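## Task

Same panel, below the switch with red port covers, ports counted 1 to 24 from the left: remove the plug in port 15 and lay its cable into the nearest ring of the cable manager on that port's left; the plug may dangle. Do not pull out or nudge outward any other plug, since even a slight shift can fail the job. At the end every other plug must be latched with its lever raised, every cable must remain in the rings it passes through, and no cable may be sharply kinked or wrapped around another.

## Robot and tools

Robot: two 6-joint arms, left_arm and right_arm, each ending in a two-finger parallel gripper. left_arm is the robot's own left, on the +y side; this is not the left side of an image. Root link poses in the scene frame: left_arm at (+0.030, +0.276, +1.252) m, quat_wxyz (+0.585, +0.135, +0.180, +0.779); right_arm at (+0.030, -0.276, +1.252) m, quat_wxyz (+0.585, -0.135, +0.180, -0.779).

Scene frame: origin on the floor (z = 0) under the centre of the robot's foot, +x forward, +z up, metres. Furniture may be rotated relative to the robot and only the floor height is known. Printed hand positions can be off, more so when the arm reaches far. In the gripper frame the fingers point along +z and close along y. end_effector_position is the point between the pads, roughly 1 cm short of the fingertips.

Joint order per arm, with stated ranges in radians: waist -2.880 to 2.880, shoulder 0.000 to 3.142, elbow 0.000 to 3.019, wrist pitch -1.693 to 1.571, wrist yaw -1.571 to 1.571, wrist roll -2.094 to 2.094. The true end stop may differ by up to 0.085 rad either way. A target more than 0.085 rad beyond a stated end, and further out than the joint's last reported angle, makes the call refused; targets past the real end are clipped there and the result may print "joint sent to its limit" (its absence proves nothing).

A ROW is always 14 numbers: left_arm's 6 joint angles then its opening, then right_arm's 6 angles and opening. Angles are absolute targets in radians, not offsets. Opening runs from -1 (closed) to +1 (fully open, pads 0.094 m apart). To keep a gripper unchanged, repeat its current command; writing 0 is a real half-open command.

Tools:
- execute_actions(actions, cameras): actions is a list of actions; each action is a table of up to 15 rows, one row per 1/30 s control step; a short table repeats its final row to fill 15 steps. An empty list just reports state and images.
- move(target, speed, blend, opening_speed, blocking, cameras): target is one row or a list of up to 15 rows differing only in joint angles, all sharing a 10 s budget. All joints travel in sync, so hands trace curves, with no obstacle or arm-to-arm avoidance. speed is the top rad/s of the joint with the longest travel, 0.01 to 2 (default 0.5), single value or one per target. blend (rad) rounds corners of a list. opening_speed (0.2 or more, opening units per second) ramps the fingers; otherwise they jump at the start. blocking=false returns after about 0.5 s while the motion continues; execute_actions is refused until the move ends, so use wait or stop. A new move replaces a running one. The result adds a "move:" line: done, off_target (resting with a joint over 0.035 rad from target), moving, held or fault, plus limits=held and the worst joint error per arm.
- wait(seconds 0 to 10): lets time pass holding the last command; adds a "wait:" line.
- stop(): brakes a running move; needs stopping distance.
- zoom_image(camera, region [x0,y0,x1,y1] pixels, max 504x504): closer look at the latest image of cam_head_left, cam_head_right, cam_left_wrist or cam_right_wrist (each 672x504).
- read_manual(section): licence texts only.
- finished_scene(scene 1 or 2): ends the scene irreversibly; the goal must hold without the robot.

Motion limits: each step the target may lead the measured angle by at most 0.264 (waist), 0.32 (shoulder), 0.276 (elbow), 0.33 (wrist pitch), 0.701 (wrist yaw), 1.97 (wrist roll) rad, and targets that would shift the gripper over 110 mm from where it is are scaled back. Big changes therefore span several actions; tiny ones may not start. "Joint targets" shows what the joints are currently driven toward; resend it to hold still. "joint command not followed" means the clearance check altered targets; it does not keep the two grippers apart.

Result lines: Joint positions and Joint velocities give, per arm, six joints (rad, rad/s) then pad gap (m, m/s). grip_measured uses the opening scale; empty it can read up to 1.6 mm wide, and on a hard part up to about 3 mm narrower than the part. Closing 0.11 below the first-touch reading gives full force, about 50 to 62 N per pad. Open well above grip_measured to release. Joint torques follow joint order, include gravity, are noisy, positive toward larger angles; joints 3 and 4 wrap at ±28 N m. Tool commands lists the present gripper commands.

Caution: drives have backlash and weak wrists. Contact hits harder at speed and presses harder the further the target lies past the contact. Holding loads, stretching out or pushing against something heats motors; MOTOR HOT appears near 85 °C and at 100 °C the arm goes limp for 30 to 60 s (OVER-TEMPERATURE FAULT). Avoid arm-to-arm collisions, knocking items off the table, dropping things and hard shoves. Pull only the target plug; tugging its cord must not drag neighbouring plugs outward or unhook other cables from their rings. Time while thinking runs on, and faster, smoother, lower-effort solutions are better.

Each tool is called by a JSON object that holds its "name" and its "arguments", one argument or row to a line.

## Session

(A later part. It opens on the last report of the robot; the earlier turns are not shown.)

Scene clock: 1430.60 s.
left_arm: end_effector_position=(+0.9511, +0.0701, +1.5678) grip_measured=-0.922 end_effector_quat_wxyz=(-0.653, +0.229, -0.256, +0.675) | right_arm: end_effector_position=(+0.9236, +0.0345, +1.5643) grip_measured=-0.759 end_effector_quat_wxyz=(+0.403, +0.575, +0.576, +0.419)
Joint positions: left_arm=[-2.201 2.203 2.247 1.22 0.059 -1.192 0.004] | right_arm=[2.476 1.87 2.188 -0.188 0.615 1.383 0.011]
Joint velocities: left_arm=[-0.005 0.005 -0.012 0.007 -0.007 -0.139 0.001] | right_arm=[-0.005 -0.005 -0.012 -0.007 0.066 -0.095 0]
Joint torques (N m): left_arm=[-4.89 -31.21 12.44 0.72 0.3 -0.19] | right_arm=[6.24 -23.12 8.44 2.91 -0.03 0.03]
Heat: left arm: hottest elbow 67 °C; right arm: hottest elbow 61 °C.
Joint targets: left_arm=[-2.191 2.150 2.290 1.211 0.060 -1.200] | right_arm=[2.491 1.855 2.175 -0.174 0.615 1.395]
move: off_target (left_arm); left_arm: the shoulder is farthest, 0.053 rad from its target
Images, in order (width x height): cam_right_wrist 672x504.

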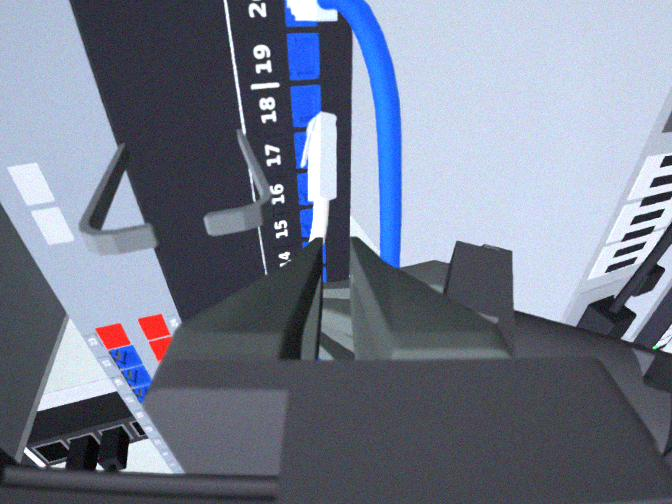

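{"name": "move", "arguments": {
  "target": [-2.19,2.15,2.29,1.21,0.06,-1.2,-1,2.436,1.985,2.405,-0.275,0.612,1.395,-0.76],
  "speed": 0.15,
  "cameras": ["cam_right_wrist","cam_left_wrist"]
}}

{"name": "zoom_image", "arguments": {
  "camera": "cam_right_wrist",
  "region": [200, 80, 504, 380]
}}

Scene clock: 1446.77 s.
left_arm: end_effector_position=(+0.9514, +0.0714, +1.5682) grip_measured=-0.922 end_effector_quat_wxyz=(-0.654, +0.229, -0.256, +0.675) | right_arm: end_effector_position=(+0.9462, +0.0324, +1.5672) grip_measured=-0.759 end_effector_quat_wxyz=(+0.408, +0.578, +0.572, +0.415)
Joint positions: left_arm=[-2.2 2.203 2.249 1.22 0.059 -1.192 0.004] | right_arm=[2.46 1.949 2.343 -0.26 0.615 1.383 0.011]
Joint velocities: left_arm=[-0.015 -0.005 0.012 0.017 -0.007 -0.037 0.001] | right_arm=[-0.005 0.015 -0.002 -0.017 0.007 0.022 0]
Joint torques (N m): left_arm=[-4.78 -31.5 12.51 0.73 0.27 -0.21] | right_arm=[4.66 -19.25 13.48 1.48 -0.17 0.04]
Heat: left arm: hottest elbow 67 °C; right arm: hottest elbow 57 °C.
Joint targets: left_arm=[-2.189 2.150 2.292 1.210 0.060 -1.200] | right_arm=[2.436 1.984 2.405 -0.275 0.612 1.395]
move: off_target (left_arm, right_arm); left_arm: the shoulder is farthest, 0.053 rad from its target; right_arm: the elbow is farthest, 0.062 rad from its target
Images, in order (width x height): cam_left_wrist 672x504, cam_right_wrist 672x504.

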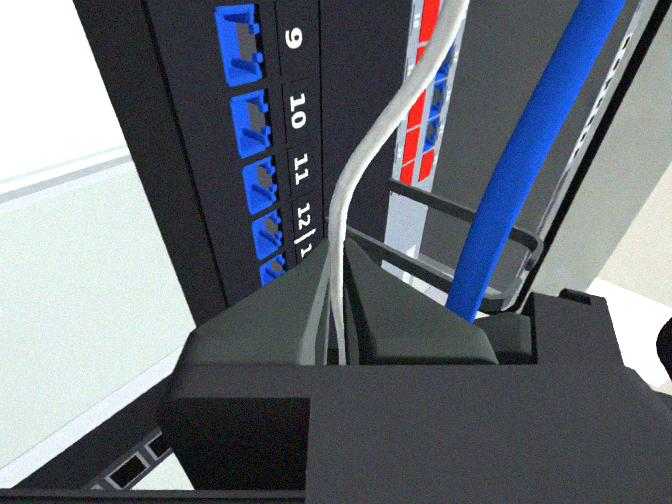

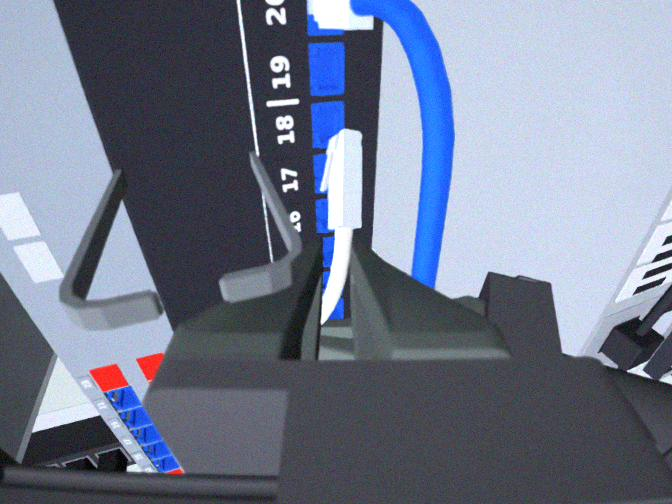

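Scaled by 1.658 from the camera's 672x504 image, which has a finer 960x720 frame.

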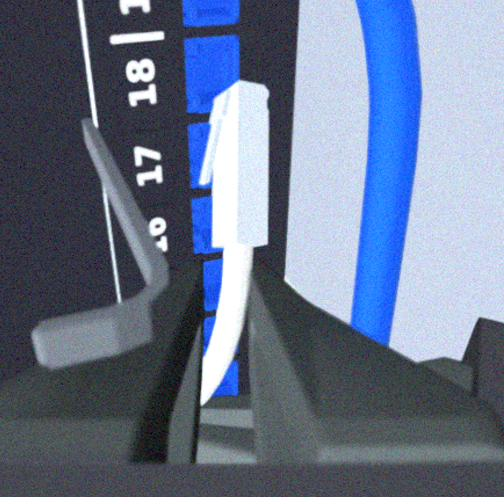

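{"name": "move", "arguments": {
  "target": [-2.19,2.15,2.29,1.21,0.06,-1.2,-1,2.424,2.03,2.46,-0.292,0.612,1.395,-0.76],
  "speed": 0.15,
  "cameras": ["cam_right_wrist"]
}}

{"name": "zoom_image", "arguments": {
  "camera": "cam_right_wrist",
  "region": [200, 80, 504, 380]
}}

Scene clock: 1457.17 s.
left_arm: end_effector_position=(+0.9556, +0.0769, +1.5645) grip_measured=-0.922 end_effector_quat_wxyz=(-0.658, +0.231, -0.263, +0.667) | right_arm: end_effector_position=(+0.9526, +0.0367, +1.5647) grip_measured=-0.759 end_effector_quat_wxyz=(+0.407, +0.577, +0.574, +0.415)
Joint positions: left_arm=[-2.19 2.203 2.249 1.208 0.057 -1.183 0.004] | right_arm=[2.459 1.983 2.398 -0.285 0.61 1.383 0.011]
Joint velocities: left_arm=[-0.015 -0.015 0.007 -0.002 -0.007 -0.051 0] | right_arm=[-0.005 -0.015 0.007 -0.007 -0.022 -0.022 -0.001]
Joint torques (N m): left_arm=[-5.77 -31.27 12.37 0.96 0.32 -0.21] | right_arm=[3.43 -18.73 13.68 1.57 -0.09 0.03]
Heat: left arm: hottest elbow 67 °C; right arm: hottest elbow 57 °C.
Joint targets: left_arm=[-2.190 2.150 2.290 1.209 0.060 -1.191] | right_arm=[2.423 2.030 2.460 -0.293 0.609 1.395]
move: off_target (left_arm, right_arm); left_arm: the shoulder is farthest, 0.053 rad from its target; right_arm: the elbow is farthest, 0.062 rad from its target
Images, in order (width x height): cam_right_wrist 672x504.

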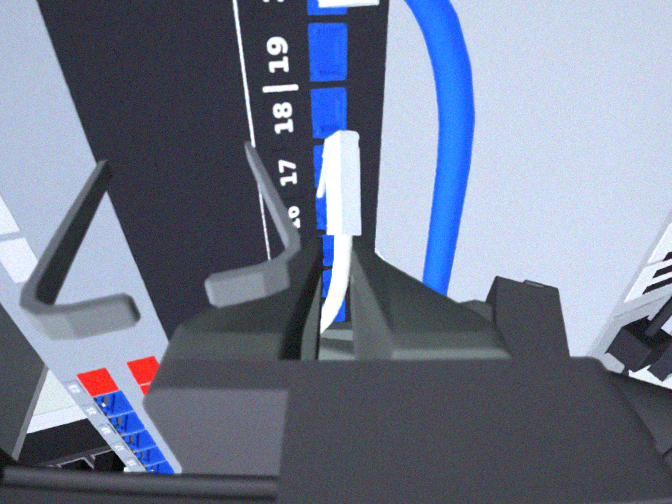

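Scaled by 1.658 from the camera's 672x504 image, which has a finer 960x720 frame.

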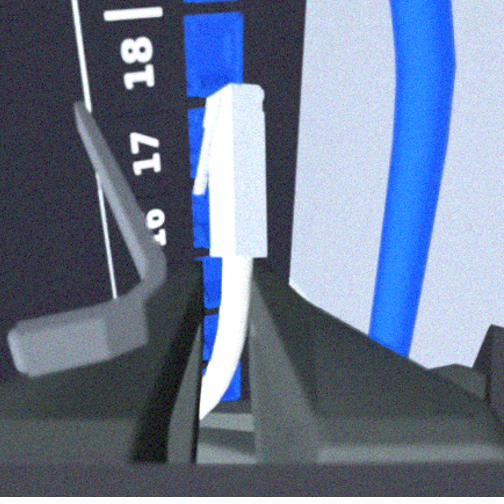

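{"name": "move", "arguments": {
  "target": [-2.19,2.15,2.29,1.21,0.06,-1.2,-1,2.424,2.03,2.46,-0.292,0.612,1.395,-1],
  "opening_speed": 0.5,
  "cameras": ["cam_right_wrist","cam_left_wrist"]
}}

{"name": "zoom_image", "arguments": {
  "camera": "cam_right_wrist",
  "region": [200, 80, 504, 380]
}}

Scene clock: 1466.93 s.
left_arm: end_effector_position=(+0.9556, +0.0769, +1.5645) grip_measured=-0.922 end_effector_quat_wxyz=(-0.658, +0.231, -0.263, +0.667) | right_arm: end_effector_position=(+0.9526, +0.0373, +1.5634) grip_measured=-0.891 end_effector_quat_wxyz=(+0.406, +0.578, +0.573, +0.415)
Joint positions: left_arm=[-2.19 2.203 2.249 1.208 0.057 -1.183 0.004] | right_arm=[2.459 1.985 2.398 -0.285 0.61 1.386 0.005]
Joint velocities: left_arm=[0.015 -0.005 0.017 -0.002 0.007 0.022 0] | right_arm=[0.005 -0.005 -0.007 -0.007 -0.022 0.007 0]
Joint torques (N m): left_arm=[-5.77 -31.62 12.36 1.09 0.38 -0.27] | right_arm=[3.08 -18.84 13.71 1.94 0.07 -0.01]
Heat: left arm: hottest elbow 66 °C; right arm: hottest elbow 57 °C.
Joint targets: left_arm=[-2.190 2.150 2.290 1.210 0.061 -1.200] | right_arm=[2.424 2.031 2.460 -0.292 0.612 1.396]
move: off_target (left_arm, right_arm); left_arm: the shoulder is farthest, 0.053 rad from its target; right_arm: the elbow is farthest, 0.062 rad from its target
Images, in order (width x height): cam_left_wrist 672x504, cam_right_wrist 672x504.

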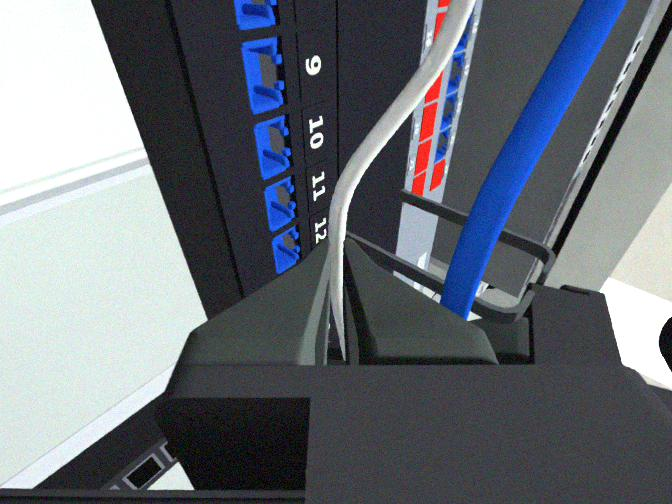

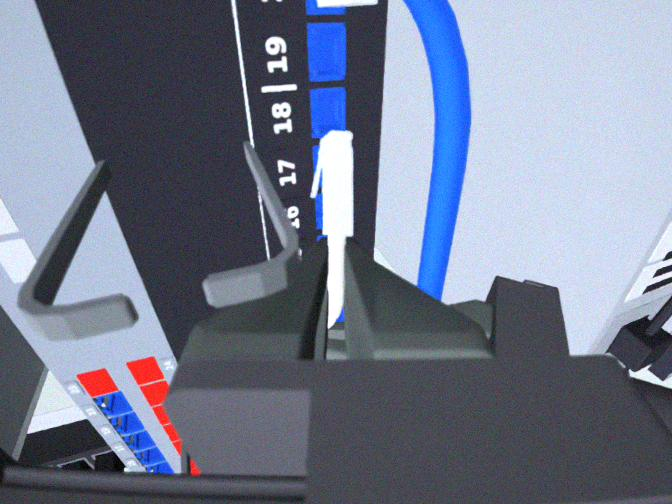

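Scaled by 1.658 from the camera's 672x504 image, which has a finer 960x720 frame.

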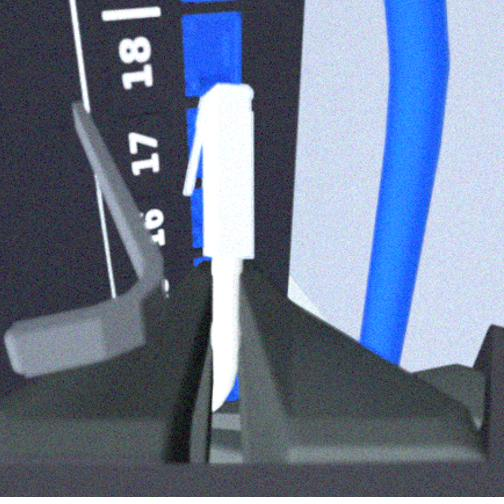

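{"name": "move", "arguments": {
  "target": [-2.19,2.15,2.29,1.21,0.06,-1.2,-0.7,2.424,2.03,2.46,-0.292,0.612,1.395,-1],
  "opening_speed": 0.3,
  "cameras": ["cam_right_wrist","cam_left_wrist"]
}}

Scene clock: 1474.83 s.
left_arm: end_effector_position=(+0.9536, +0.0772, +1.5655) grip_measured=-0.709 end_effector_quat_wxyz=(-0.659, +0.228, -0.259, +0.668) | right_arm: end_effector_position=(+0.9517, +0.0371, +1.5649) grip_measured=-0.893 end_effector_quat_wxyz=(+0.407, +0.576, +0.578, +0.411)
Joint positions: left_arm=[-2.19 2.203 2.247 1.219 0.06 -1.183 0.014] | right_arm=[2.46 1.983 2.401 -0.294 0.613 1.377 0.005]
Joint velocities: left_arm=[-0.005 0.005 -0.007 0.017 -0.022 -0.022 0] | right_arm=[-0.005 0.005 -0.012 -0.002 0.051 -0.007 0.001]
Joint torques (N m): left_arm=[-6.12 -31.21 12.26 0.99 0.21 -0.3] | right_arm=[3.66 -18.67 13.5 2 -0.02 -0.03]
Heat: left arm: hottest elbow 66 °C; right arm: hottest elbow 58 °C.
Joint targets: left_arm=[-2.190 2.150 2.288 1.215 0.060 -1.200] | right_arm=[2.424 2.028 2.461 -0.292 0.615 1.386]
move: off_target (left_arm, right_arm); left_arm: the shoulder is farthest, 0.053 rad from its target; right_arm: the elbow is farthest, 0.059 rad from its target
Images, in order (width x height): cam_left_wrist 672x504, cam_right_wrist 672x504.

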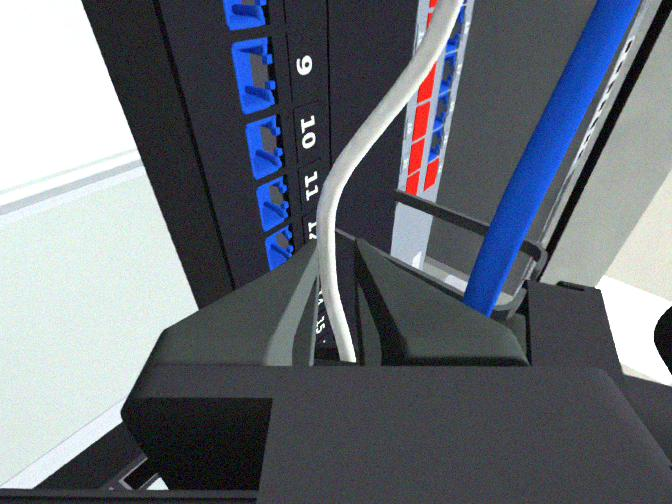

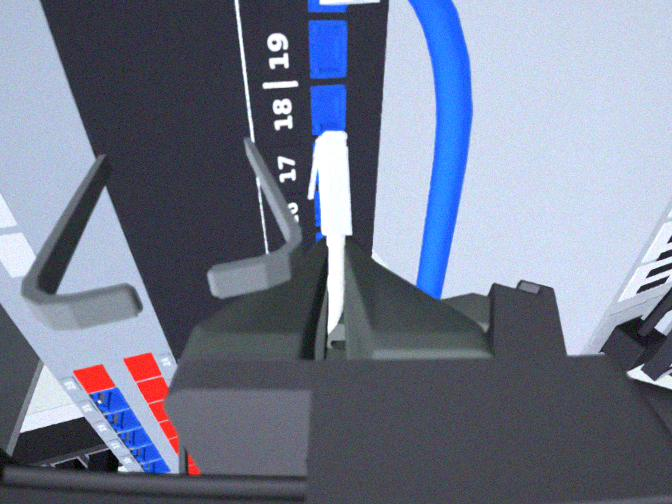

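{"name": "move", "arguments": {
  "target": [
    [-2.18,2.09,2.1,1.29,0.04,-1.19,-0.7,2.424,2.03,2.46,-0.292,0.612,1.395,-1],
    [-2.165,2.035,1.953,1.365,0.018,-1.18,-0.7,2.424,2.03,2.46,-0.292,0.612,1.395,-1]
  ],
  "speed": 0.2,
  "cameras": ["cam_right_wrist","cam_left_wrist"]
}}

Scene clock: 1486.33 s.
left_arm: end_effector_position=(+0.9195, +0.0935, +1.5435) grip_measured=-0.703 end_effector_quat_wxyz=(-0.653, +0.255, -0.271, +0.660) | right_arm: end_effector_position=(+0.9523, +0.0389, +1.5614) grip_measured=-0.893 end_effector_quat_wxyz=(+0.404, +0.579, +0.575, +0.413)
Joint positions: left_arm=[-2.184 2.075 1.957 1.335 0.02 -1.192 0.014] | right_arm=[2.46 1.989 2.404 -0.294 0.613 1.389 0.005]
Joint velocities: left_arm=[0.005 -0.005 -0.007 -0.002 0.022 -0.022 0] | right_arm=[-0.005 -0.005 -0.007 0.017 -0.095 -0.081 -0.001]
Joint torques (N m): left_arm=[-4.07 -28.86 8.02 2 0.13 -0.12] | right_arm=[4.01 -19.31 13.09 1.92 -0.15 0.04]
Heat: left arm: hottest elbow 65 °C; right arm: hottest elbow 59 °C.
Joint targets: left_arm=[-2.166 2.034 1.954 1.360 0.018 -1.189] | right_arm=[2.425 2.031 2.460 -0.292 0.612 1.404]
move: off_target (left_arm, right_arm); left_arm: the shoulder is farthest, 0.040 rad from its target; right_arm: the elbow is farthest, 0.056 rad from its target
Images, in order (width x height): cam_left_wrist 672x504, cam_right_wrist 672x504.

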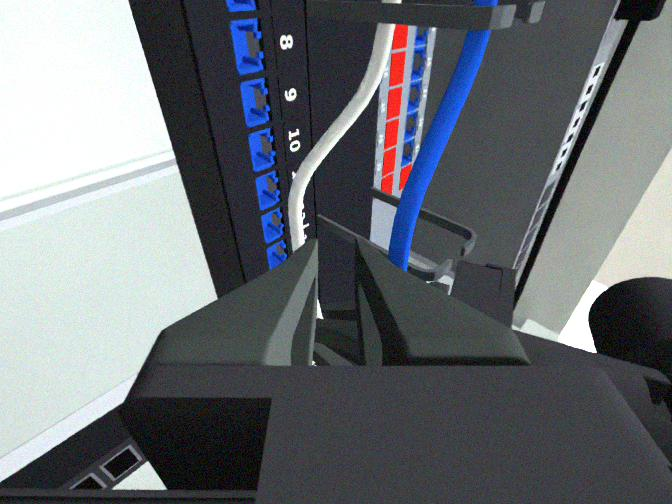

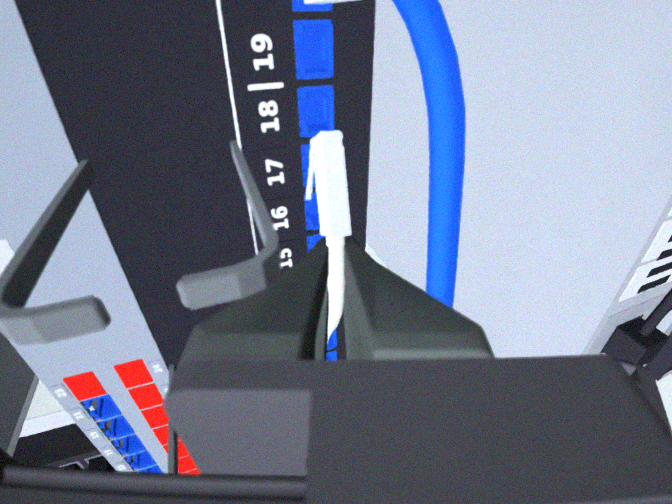

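{"name": "move", "arguments": {
  "target": [
    [-2.165,2.035,1.807,1.51,0.018,-1.18,-0.7,2.424,2.03,2.46,-0.292,0.612,1.395,-1],
    [-2.198,2.21,1.857,1.56,0.018,-1.18,-0.7,2.424,2.03,2.46,-0.292,0.612,1.395,-1]
  ],
  "speed": 0.3,
  "cameras": ["cam_right_wrist","cam_left_wrist","cam_head_right"]
}}

Scene clock: 1493.97 s.
left_arm: end_effector_position=(+0.8828, +0.0633, +1.3935) grip_measured=-0.703 end_effector_quat_wxyz=(-0.637, +0.271, -0.308, +0.653) | right_arm: end_effector_position=(+0.9529, +0.0385, +1.5598) grip_measured=-0.893 end_effector_quat_wxyz=(+0.404, +0.579, +0.575, +0.412)
Joint positions: left_arm=[-2.184 2.223 1.815 1.536 0.02 -1.192 0.014] | right_arm=[2.459 1.991 2.404 -0.294 0.613 1.389 0.005]
Joint velocities: left_arm=[-0.005 -0.015 -0.017 -0.007 -0.066 -0.022 0.001] | right_arm=[-0.005 0.005 -0.002 -0.007 0.037 -0.007 -0.001]
Joint torques (N m): left_arm=[-6.89 -25.11 10.56 2.06 0.17 -0.01] | right_arm=[3.96 -19.6 13.22 2.21 -0.12 -0.08]
Heat: left arm: hottest elbow 63 °C; right arm: hottest elbow 60 °C.
Joint targets: left_arm=[-2.198 2.210 1.857 1.560 0.018 -1.180] | right_arm=[2.423 2.030 2.460 -0.292 0.612 1.395]
move: off_target (left_arm, right_arm); left_arm: the elbow is farthest, 0.042 rad from its target; right_arm: the elbow is farthest, 0.056 rad from its target
Images, in order (width x height): cam_head_right 672x504, cam_left_wrist 672x504, cam_right_wrist 672x504.

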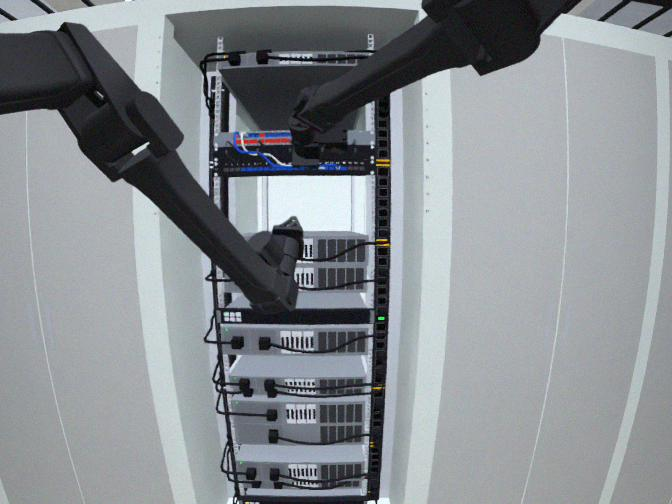

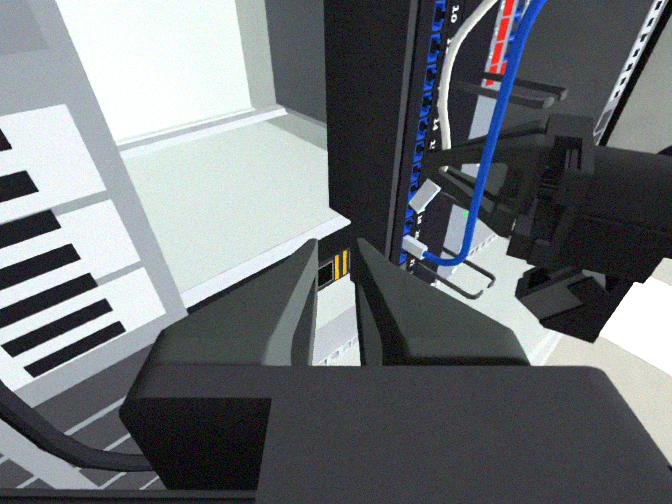

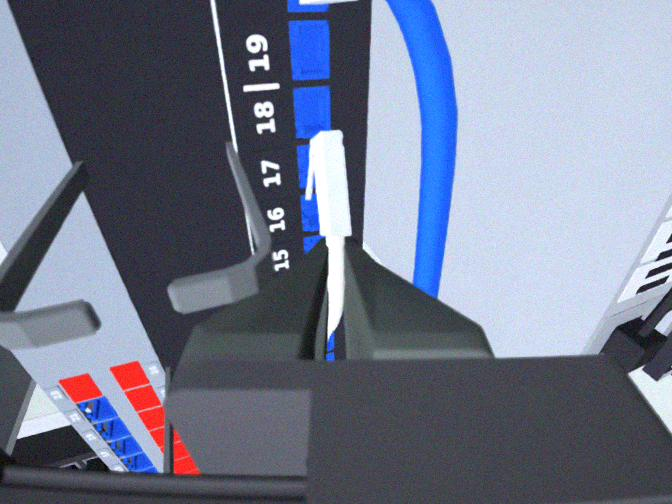

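{"name": "move", "arguments": {
  "target": [
    [-2.0,2.1,1.4,1.2,-0.2,-0.95,-0.7,2.5,1.9,2.32,-0.24,0.63,1.395,-1],
    [-1.75,2.0,1.2,1.0,-0.3,-0.781,-0.7,2.55,1.71,2.03,-0.165,0.68,1.395,-1]
  ],
  "speed": 0.3,
  "blend": 0.05,
  "cameras": ["cam_right_wrist","cam_left_wrist","cam_head_right"]
}}

{"name": "zoom_image", "arguments": {
  "camera": "cam_head_right",
  "region": [210, 120, 380, 200]
}}

Scene clock: 1511.53 s.
left_arm: end_effector_position=(+0.7793, +0.4012, +1.1080) grip_measured=-0.703 end_effector_quat_wxyz=(-0.592, +0.448, -0.658, +0.122) | right_arm: end_effector_position=(+0.8746, +0.0309, +1.6014) grip_measured=-0.893 end_effector_quat_wxyz=(+0.398, +0.579, +0.577, +0.416)
Joint positions: left_arm=[-1.755 2.034 1.206 1.016 -0.29 -0.796 0.014] | right_arm=[2.536 1.729 2.033 -0.187 0.676 1.389 0.005]
Joint velocities: left_arm=[-0.015 -0.015 0.007 -0.007 -0.037 -0.007 0] | right_arm=[-0.015 -0.015 -0.007 0.007 -0.007 -0.051 -0.001]
Joint torques (N m): left_arm=[-0.91 -23.3 3.73 1.17 -0.08 0.01] | right_arm=[6.48 -21.13 8.88 3.08 0.1 -0.07]
Heat: left arm: hottest elbow 61 °C; right arm: hottest elbow 60 °C.
Joint targets: left_arm=[-1.750 2.000 1.201 1.000 -0.292 -0.781] | right_arm=[2.550 1.710 2.029 -0.165 0.680 1.395]
move: done
Images, in order (width x height): cam_head_right 672x504, cam_left_wrist 672x504, cam_right_wrist 672x504.

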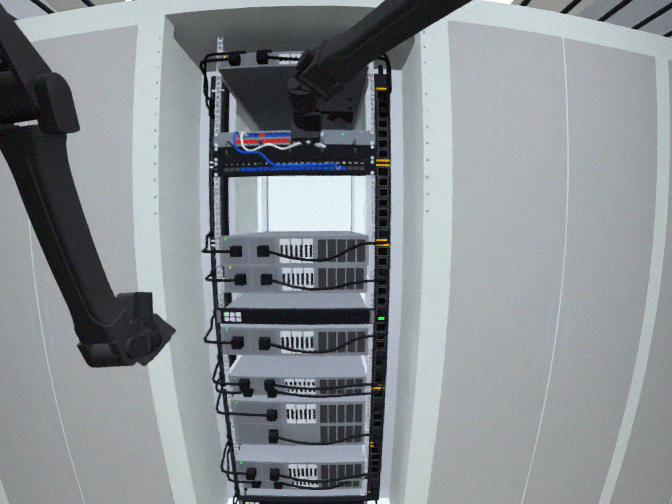

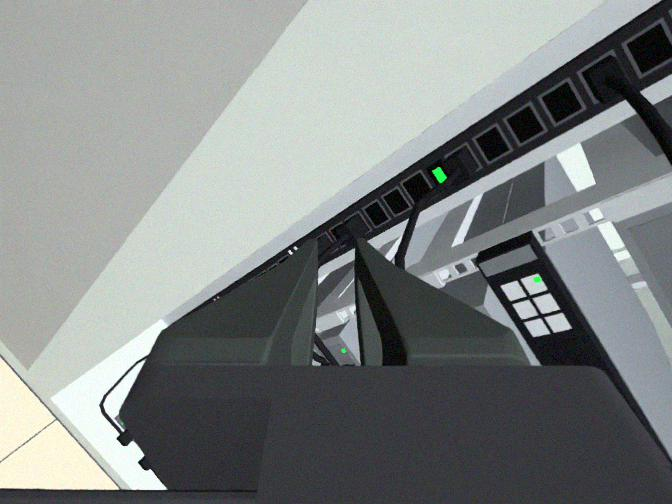

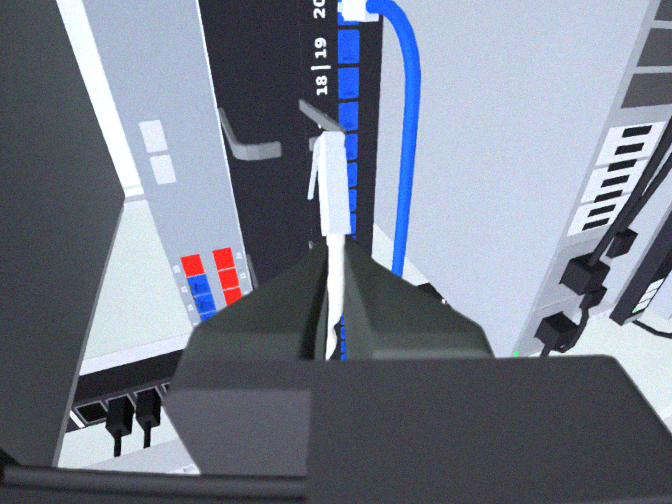

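Scaled by 2.965 from the camera's 672x504 image, which has a finer 960x720 frame.

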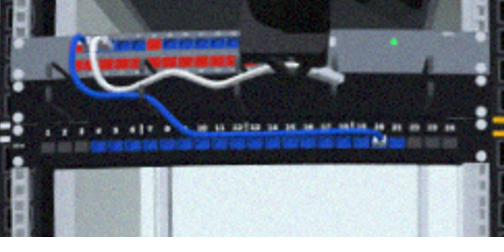

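{"name": "move", "arguments": {
  "target": [
    [-2.05,1.6,1.25,0.55,-0.345,-1.4,-0.4,2.55,1.71,2.03,-0.165,0.68,1.395,-1],
    [-2.266,1.36,1.35,0.42,-0.345,-1.65,-0.4,2.55,1.71,2.03,-0.165,0.68,1.395,-1]
  ],
  "speed": 0.4,
  "blend": 0.1,
  "cameras": ["cam_right_wrist","cam_left_wrist","cam_head_right"]
}}

{"name": "zoom_image", "arguments": {
  "camera": "cam_head_right",
  "region": [210, 120, 380, 200]
}}

Scene clock: 1537.27 s.
left_arm: end_effector_position=(+0.8093, +0.1460, +1.5429) grip_measured=-0.403 end_effector_quat_wxyz=(-0.389, +0.599, -0.432, +0.552) | right_arm: end_effector_position=(+0.8746, +0.0309, +1.6014) grip_measured=-0.893 end_effector_quat_wxyz=(+0.398, +0.579, +0.577, +0.416)
Joint positions: left_arm=[-2.255 1.368 1.301 0.437 -0.351 -1.636 0.028] | right_arm=[2.536 1.729 2.033 -0.187 0.676 1.389 0.005]
Joint velocities: left_arm=[0.005 -0.005 -0.002 -0.002 -0.037 0.022 0] | right_arm=[-0.015 0.005 -0.002 -0.002 -0.051 -0.11 0]
Joint torques (N m): left_arm=[-4.31 -17.55 13.34 1.18 0.09 -0.23] | right_arm=[6.3 -21.13 9.07 3.04 0.12 -0.08]
Heat: left arm: hottest shoulder 61 °C; right arm: hottest elbow 57 °C.
Joint targets: left_arm=[-2.267 1.358 1.350 0.420 -0.353 -1.650] | right_arm=[2.550 1.710 2.030 -0.165 0.680 1.395]
move: off_target (left_arm); left_arm: the elbow is farthest, 0.049 rad from its target
Images, in order (width x height): cam_head_right 672x504, cam_left_wrist 672x504, cam_right_wrist 672x504.

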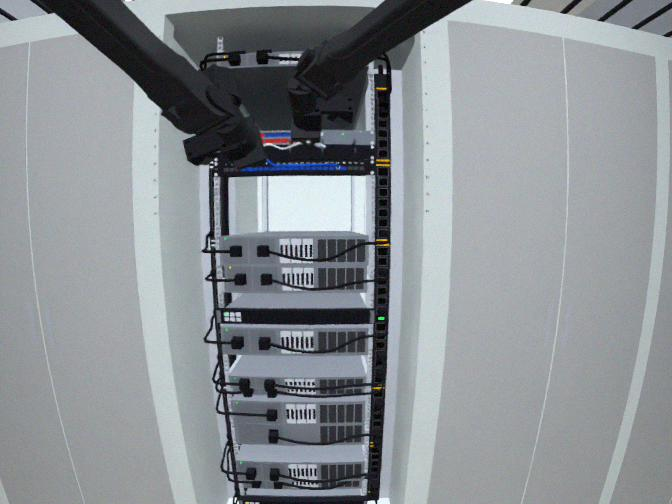

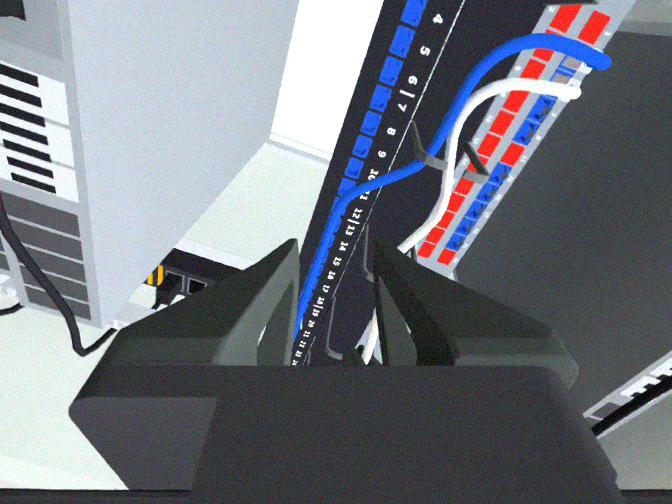

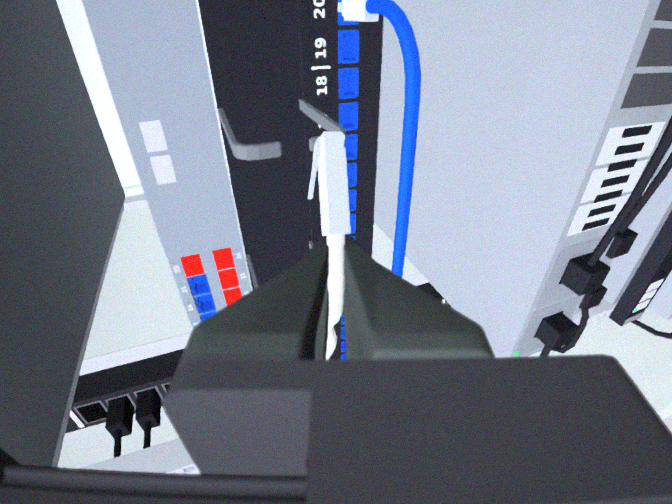

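Scaled by 2.965 from the camera's 672x504 image, which has a finer 960x720 frame.

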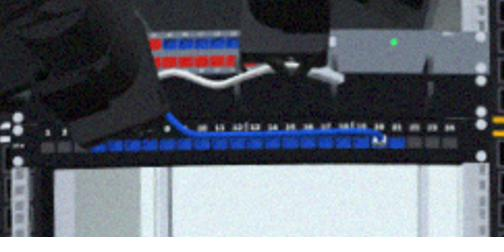

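{"name": "move", "arguments": {
  "target": [-2.29,1.34,1.48,0.44,-0.345,-1.65,-0.4,2.55,1.71,2.03,-0.165,0.68,1.395,-1],
  "speed": 0.3,
  "cameras": ["cam_left_wrist","cam_head_right"]
}}

{"name": "zoom_image", "arguments": {
  "camera": "cam_head_right",
  "region": [210, 120, 380, 200]
}}

Scene clock: 1548.93 s.
left_arm: end_effector_position=(+0.8268, +0.1530, +1.6182) grip_measured=-0.403 end_effector_quat_wxyz=(-0.404, +0.579, -0.388, +0.592) | right_arm: end_effector_position=(+0.8746, +0.0306, +1.6013) grip_measured=-0.893 end_effector_quat_wxyz=(+0.398, +0.580, +0.577, +0.415)
Joint positions: left_arm=[-2.269 1.362 1.422 0.437 -0.348 -1.637 0.028] | right_arm=[2.536 1.729 2.033 -0.187 0.677 1.389 0.005]
Joint velocities: left_arm=[0.005 0.005 -0.002 -0.007 0.037 -0.007 0] | right_arm=[-0.015 -0.005 -0.002 0.002 0.066 -0.066 -0.001]
Joint torques (N m): left_arm=[-4.72 -19.37 14.37 1.68 0.33 -0.21] | right_arm=[6.71 -20.95 9.05 3.11 0.09 -0.02]
Heat: left arm: hottest shoulder 58 °C; right arm: hottest elbow 56 °C.
Joint targets: left_arm=[-2.289 1.341 1.480 0.440 -0.345 -1.651] | right_arm=[2.550 1.710 2.030 -0.165 0.681 1.395]
move: off_target (left_arm); left_arm: the elbow is farthest, 0.058 rad from its target
Images, in order (width x height): cam_head_right 672x504, cam_left_wrist 672x504.

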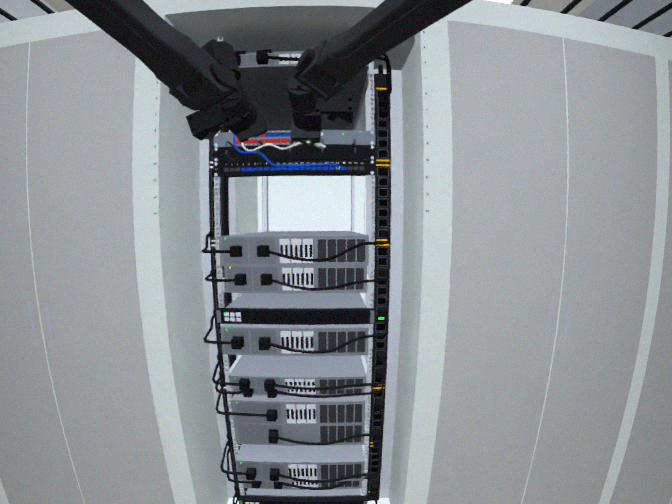

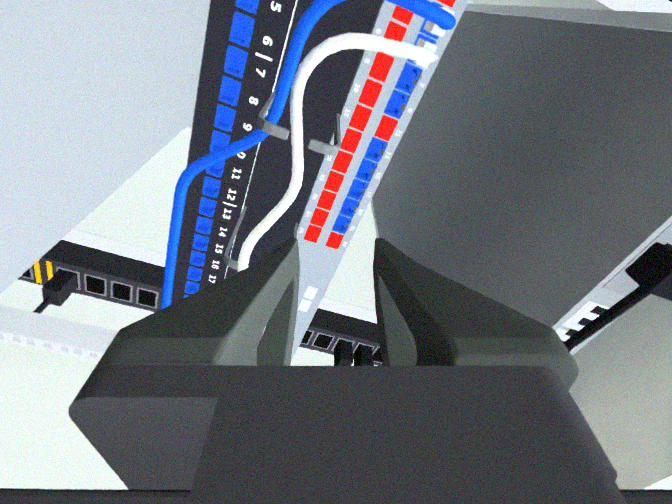

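Scaled by 2.965 from the camera's 672x504 image, which has a finer 960x720 frame.

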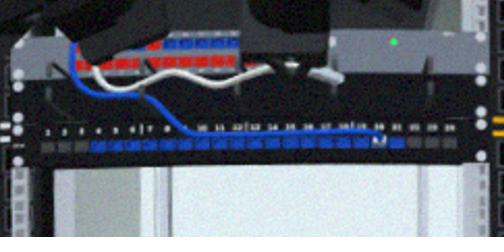

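{"name": "move", "arguments": {
  "target": [-2.285,1.34,1.385,0.44,-0.345,-1.65,-0.4,2.55,1.71,2.03,-0.165,0.68,1.395,-1],
  "speed": 0.3,
  "cameras": ["cam_left_wrist"]
}}

Scene clock: 1561.67 s.
left_arm: end_effector_position=(+0.8212, +0.1489, +1.5982) grip_measured=-0.403 end_effector_quat_wxyz=(-0.398, +0.584, -0.401, +0.583) | right_arm: end_effector_position=(+0.8746, +0.0306, +1.6013) grip_measured=-0.893 end_effector_quat_wxyz=(+0.398, +0.580, +0.577, +0.415)
Joint positions: left_arm=[-2.269 1.361 1.385 0.437 -0.348 -1.637 0.028] | right_arm=[2.536 1.729 2.033 -0.187 0.677 1.389 0.005]
Joint velocities: left_arm=[-0.005 0.005 0.002 -0.002 -0.007 0.007 0] | right_arm=[0.005 0.005 -0.012 -0.017 0.095 0.037 0]
Joint torques (N m): left_arm=[-4.84 -18.84 9.29 1.8 0.34 -0.21] | right_arm=[6.12 -21.36 8.94 2.78 0.02 -0.07]
Heat: left arm: hottest shoulder 59 °C; right arm: hottest elbow 55 °C.
Joint targets: left_arm=[-2.285 1.340 1.384 0.440 -0.345 -1.650] | right_arm=[2.550 1.710 2.030 -0.165 0.680 1.395]
move: done
Images, in order (width x height): cam_left_wrist 672x504.

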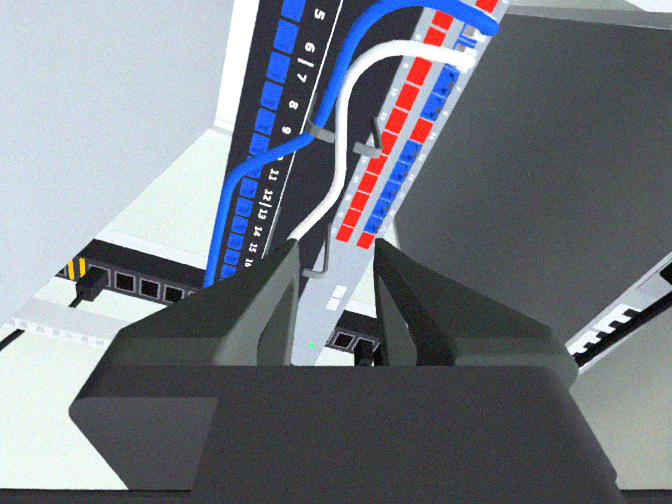

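{"name": "move", "arguments": {
  "target": [-2.262,1.43,1.49,0.43,-0.345,-1.65,-0.4,2.55,1.71,2.03,-0.165,0.68,1.395,-1],
  "speed": 0.3,
  "cameras": ["cam_left_wrist"]
}}

Scene clock: 1574.03 s.
left_arm: end_effector_position=(+0.8383, +0.1359, +1.5787) grip_measured=-0.403 end_effector_quat_wxyz=(-0.395, +0.586, -0.408, +0.578) | right_arm: end_effector_position=(+0.8746, +0.0306, +1.6013) grip_measured=-0.893 end_effector_quat_wxyz=(+0.398, +0.580, +0.577, +0.415)
Joint positions: left_arm=[-2.269 1.423 1.428 0.437 -0.346 -1.637 0.028] | right_arm=[2.536 1.729 2.033 -0.187 0.677 1.389 0.005]
Joint velocities: left_arm=[0.015 -0.005 0.002 -0.002 0.051 -0.007 0] | right_arm=[-0.005 -0.015 -0.007 0.007 -0.081 -0.007 -0.002]
Joint torques (N m): left_arm=[-3.49 -17.44 14.68 1.52 0.32 -0.2] | right_arm=[6.36 -21.19 9.06 3 0.05 -0.05]
Heat: left arm: hottest elbow 58 °C; right arm: hottest elbow 55 °C.
Joint targets: left_arm=[-2.262 1.429 1.491 0.430 -0.344 -1.650] | right_arm=[2.550 1.710 2.030 -0.165 0.680 1.395]
move: off_target (left_arm); left_arm: the elbow is farthest, 0.062 rad from its target
Images, in order (width x height): cam_left_wrist 672x504.

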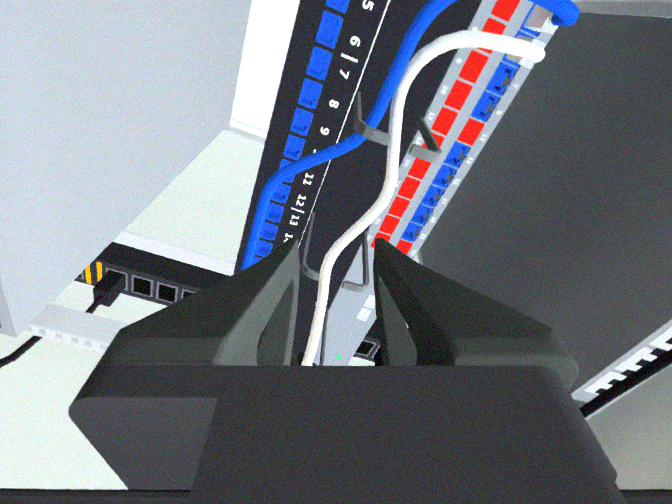

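{"name": "move", "arguments": {
  "target": [-2.25,1.49,1.605,0.42,-0.345,-1.65,-0.5,2.55,1.71,2.03,-0.165,0.68,1.395,-1],
  "speed": 0.25,
  "cameras": ["cam_left_wrist","cam_head_right"]
}}

{"name": "zoom_image", "arguments": {
  "camera": "cam_left_wrist",
  "region": [200, 80, 504, 380]
}}

Scene clock: 1580.87 s.
left_arm: end_effector_position=(+0.8638, +0.1342, +1.6041) grip_measured=-0.497 end_effector_quat_wxyz=(-0.404, +0.578, -0.387, +0.594) | right_arm: end_effector_position=(+0.8746, +0.0306, +1.6013) grip_measured=-0.893 end_effector_quat_wxyz=(+0.398, +0.580, +0.577, +0.415)
Joint positions: left_arm=[-2.269 1.477 1.54 0.437 -0.346 -1.637 0.024] | right_arm=[2.536 1.729 2.033 -0.187 0.677 1.389 0.005]
Joint velocities: left_arm=[-0.015 -0.005 -0.002 0.007 0.007 0.022 -0.001] | right_arm=[-0.005 -0.005 0.002 0.022 0.037 -0.022 -0.001]
Joint torques (N m): left_arm=[-2.43 -17.38 14.98 1.14 0.3 -0.22] | right_arm=[6.42 -21.77 8.99 2.88 0.04 0]
Heat: left arm: hottest elbow 60 °C; right arm: hottest elbow 54 °C.
Joint targets: left_arm=[-2.250 1.490 1.605 0.420 -0.345 -1.650] | right_arm=[2.550 1.710 2.030 -0.165 0.680 1.395]
move: off_target (left_arm); left_arm: the elbow is farthest, 0.065 rad from its target
Images, in order (width x height): cam_head_right 672x504, cam_left_wrist 672x504.

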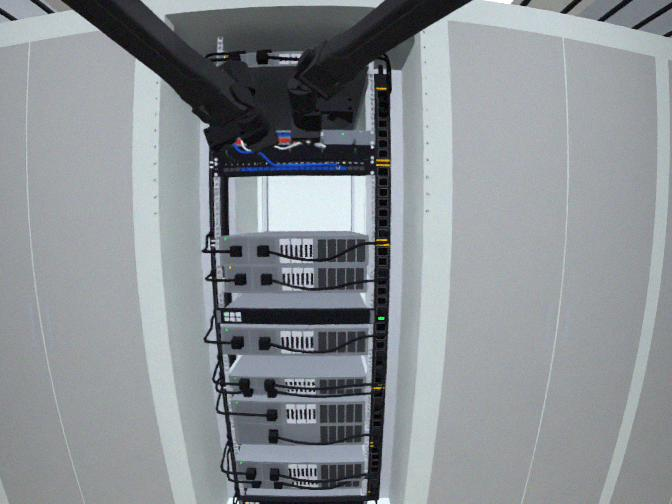

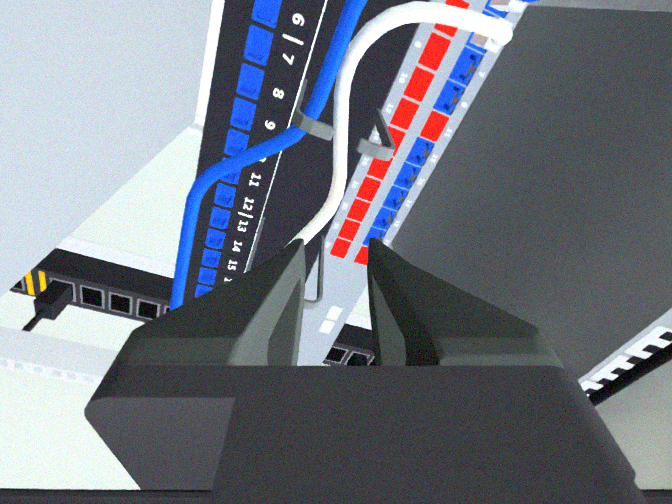

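Scaled by 1.658 from the camera's 672x504 image, which has a finer 960x720 frame.

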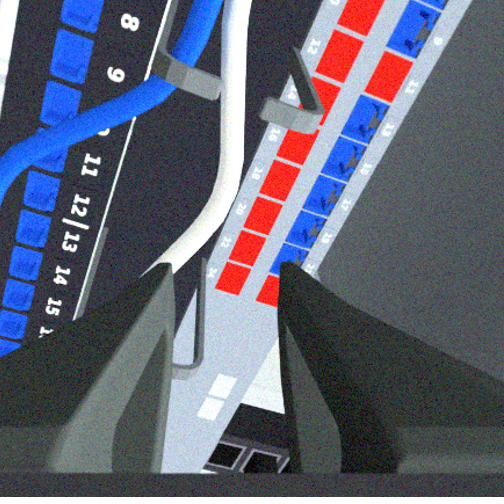

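{"name": "move", "arguments": {
  "target": [-2.25,1.535,1.605,0.465,-0.345,-1.65,-0.5,2.55,1.71,2.03,-0.165,0.68,1.395,-1],
  "speed": 0.15,
  "cameras": ["cam_left_wrist"]
}}

{"name": "zoom_image", "arguments": {
  "camera": "cam_left_wrist",
  "region": [200, 80, 504, 380]
}}

Scene clock: 1590.07 s.
left_arm: end_effector_position=(+0.8722, +0.1198, +1.5684) grip_measured=-0.497 end_effector_quat_wxyz=(-0.396, +0.585, -0.404, +0.581) | right_arm: end_effector_position=(+0.8746, +0.0306, +1.6013) grip_measured=-0.893 end_effector_quat_wxyz=(+0.398, +0.580, +0.577, +0.415)
Joint positions: left_arm=[-2.269 1.528 1.543 0.437 -0.346 -1.637 0.024] | right_arm=[2.536 1.729 2.033 -0.187 0.677 1.389 0.005]
Joint velocities: left_arm=[0.015 -0.015 -0.022 -0.002 -0.007 0.051 0] | right_arm=[-0.005 -0.005 0.002 -0.027 -0.037 -0.051 0]
Joint torques (N m): left_arm=[-3.02 -18.96 14.53 2.69 0.27 -0.24] | right_arm=[6.18 -20.89 8.72 2.93 0.06 -0.07]
Heat: left arm: hottest elbow 61 °C; right arm: hottest elbow 54 °C.
Joint targets: left_arm=[-2.250 1.535 1.604 0.465 -0.345 -1.650] | right_arm=[2.550 1.710 2.030 -0.165 0.680 1.395]
move: off_target (left_arm); left_arm: the elbow is farthest, 0.062 rad from its target
Images, in order (width x height): cam_left_wrist 672x504.

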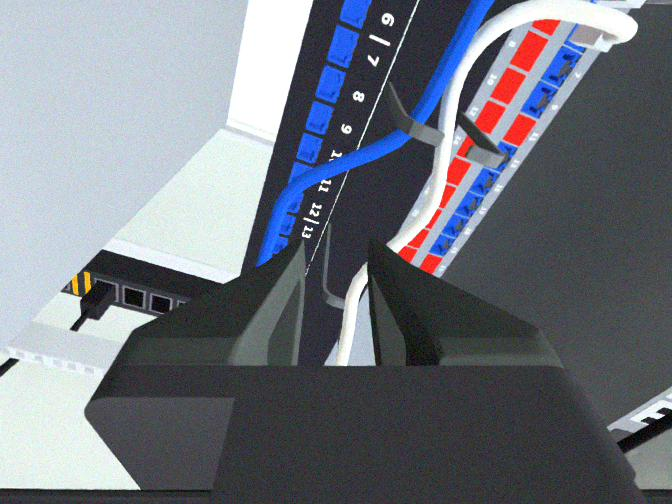

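Scaled by 1.658 from the camera's 672x504 image, which has a finer 960x720 frame.

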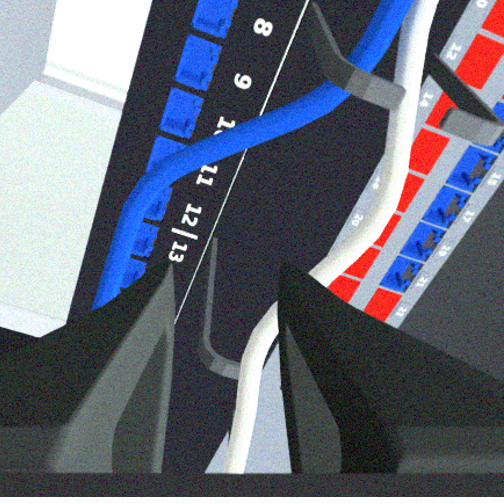

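{"name": "move", "arguments": {
  "target": [-2.217,1.525,1.65,0.41,-0.345,-1.65,-0.5,2.55,1.71,2.03,-0.165,0.68,1.395,-1],
  "speed": 0.15,
  "cameras": ["cam_left_wrist"]
}}

{"name": "zoom_image", "arguments": {
  "camera": "cam_left_wrist",
  "region": [200, 80, 504, 380]
}}

Scene clock: 1605.60 s.
left_arm: end_effector_position=(+0.8850, +0.1467, +1.5866) grip_measured=-0.497 end_effector_quat_wxyz=(-0.415, +0.585, -0.388, +0.580) | right_arm: end_effector_position=(+0.8746, +0.0306, +1.6013) grip_measured=-0.893 end_effector_quat_wxyz=(+0.398, +0.580, +0.577, +0.415)
Joint positions: left_arm=[-2.233 1.528 1.589 0.426 -0.346 -1.637 0.024] | right_arm=[2.536 1.729 2.033 -0.187 0.677 1.389 0.005]
Joint velocities: left_arm=[0.005 -0.005 -0.002 -0.007 0.007 0.007 0] | right_arm=[-0.015 -0.015 -0.017 -0.022 -0.037 -0.037 0]
Joint torques (N m): left_arm=[-2.73 -20.54 14.75 1.01 0.29 -0.24] | right_arm=[6.77 -20.66 9.01 2.93 0.1 -0.06]
Heat: left arm: hottest elbow 61 °C; right arm: hottest elbow 53 °C.
Joint targets: left_arm=[-2.217 1.525 1.651 0.410 -0.345 -1.650] | right_arm=[2.550 1.710 2.030 -0.165 0.680 1.395]
move: off_target (left_arm); left_arm: the elbow is farthest, 0.061 rad from its target
Images, in order (width x height): cam_left_wrist 672x504.

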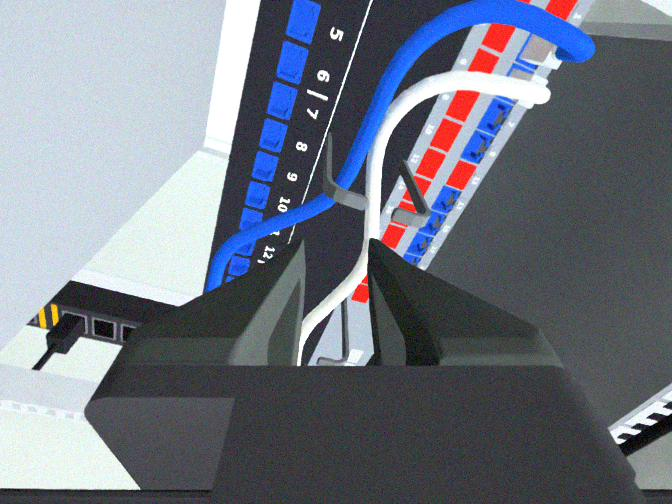

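Scaled by 1.658 from the camera's 672x504 image, which has a finer 960x720 frame.

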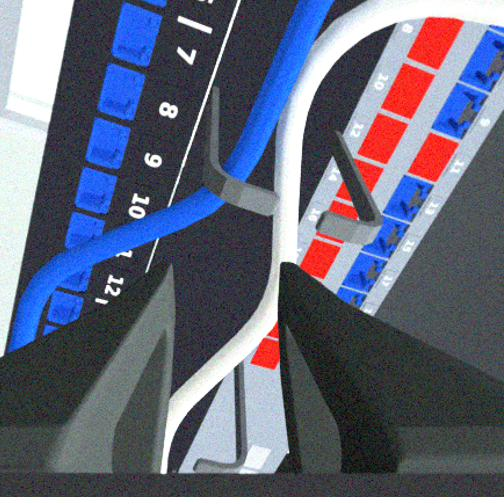

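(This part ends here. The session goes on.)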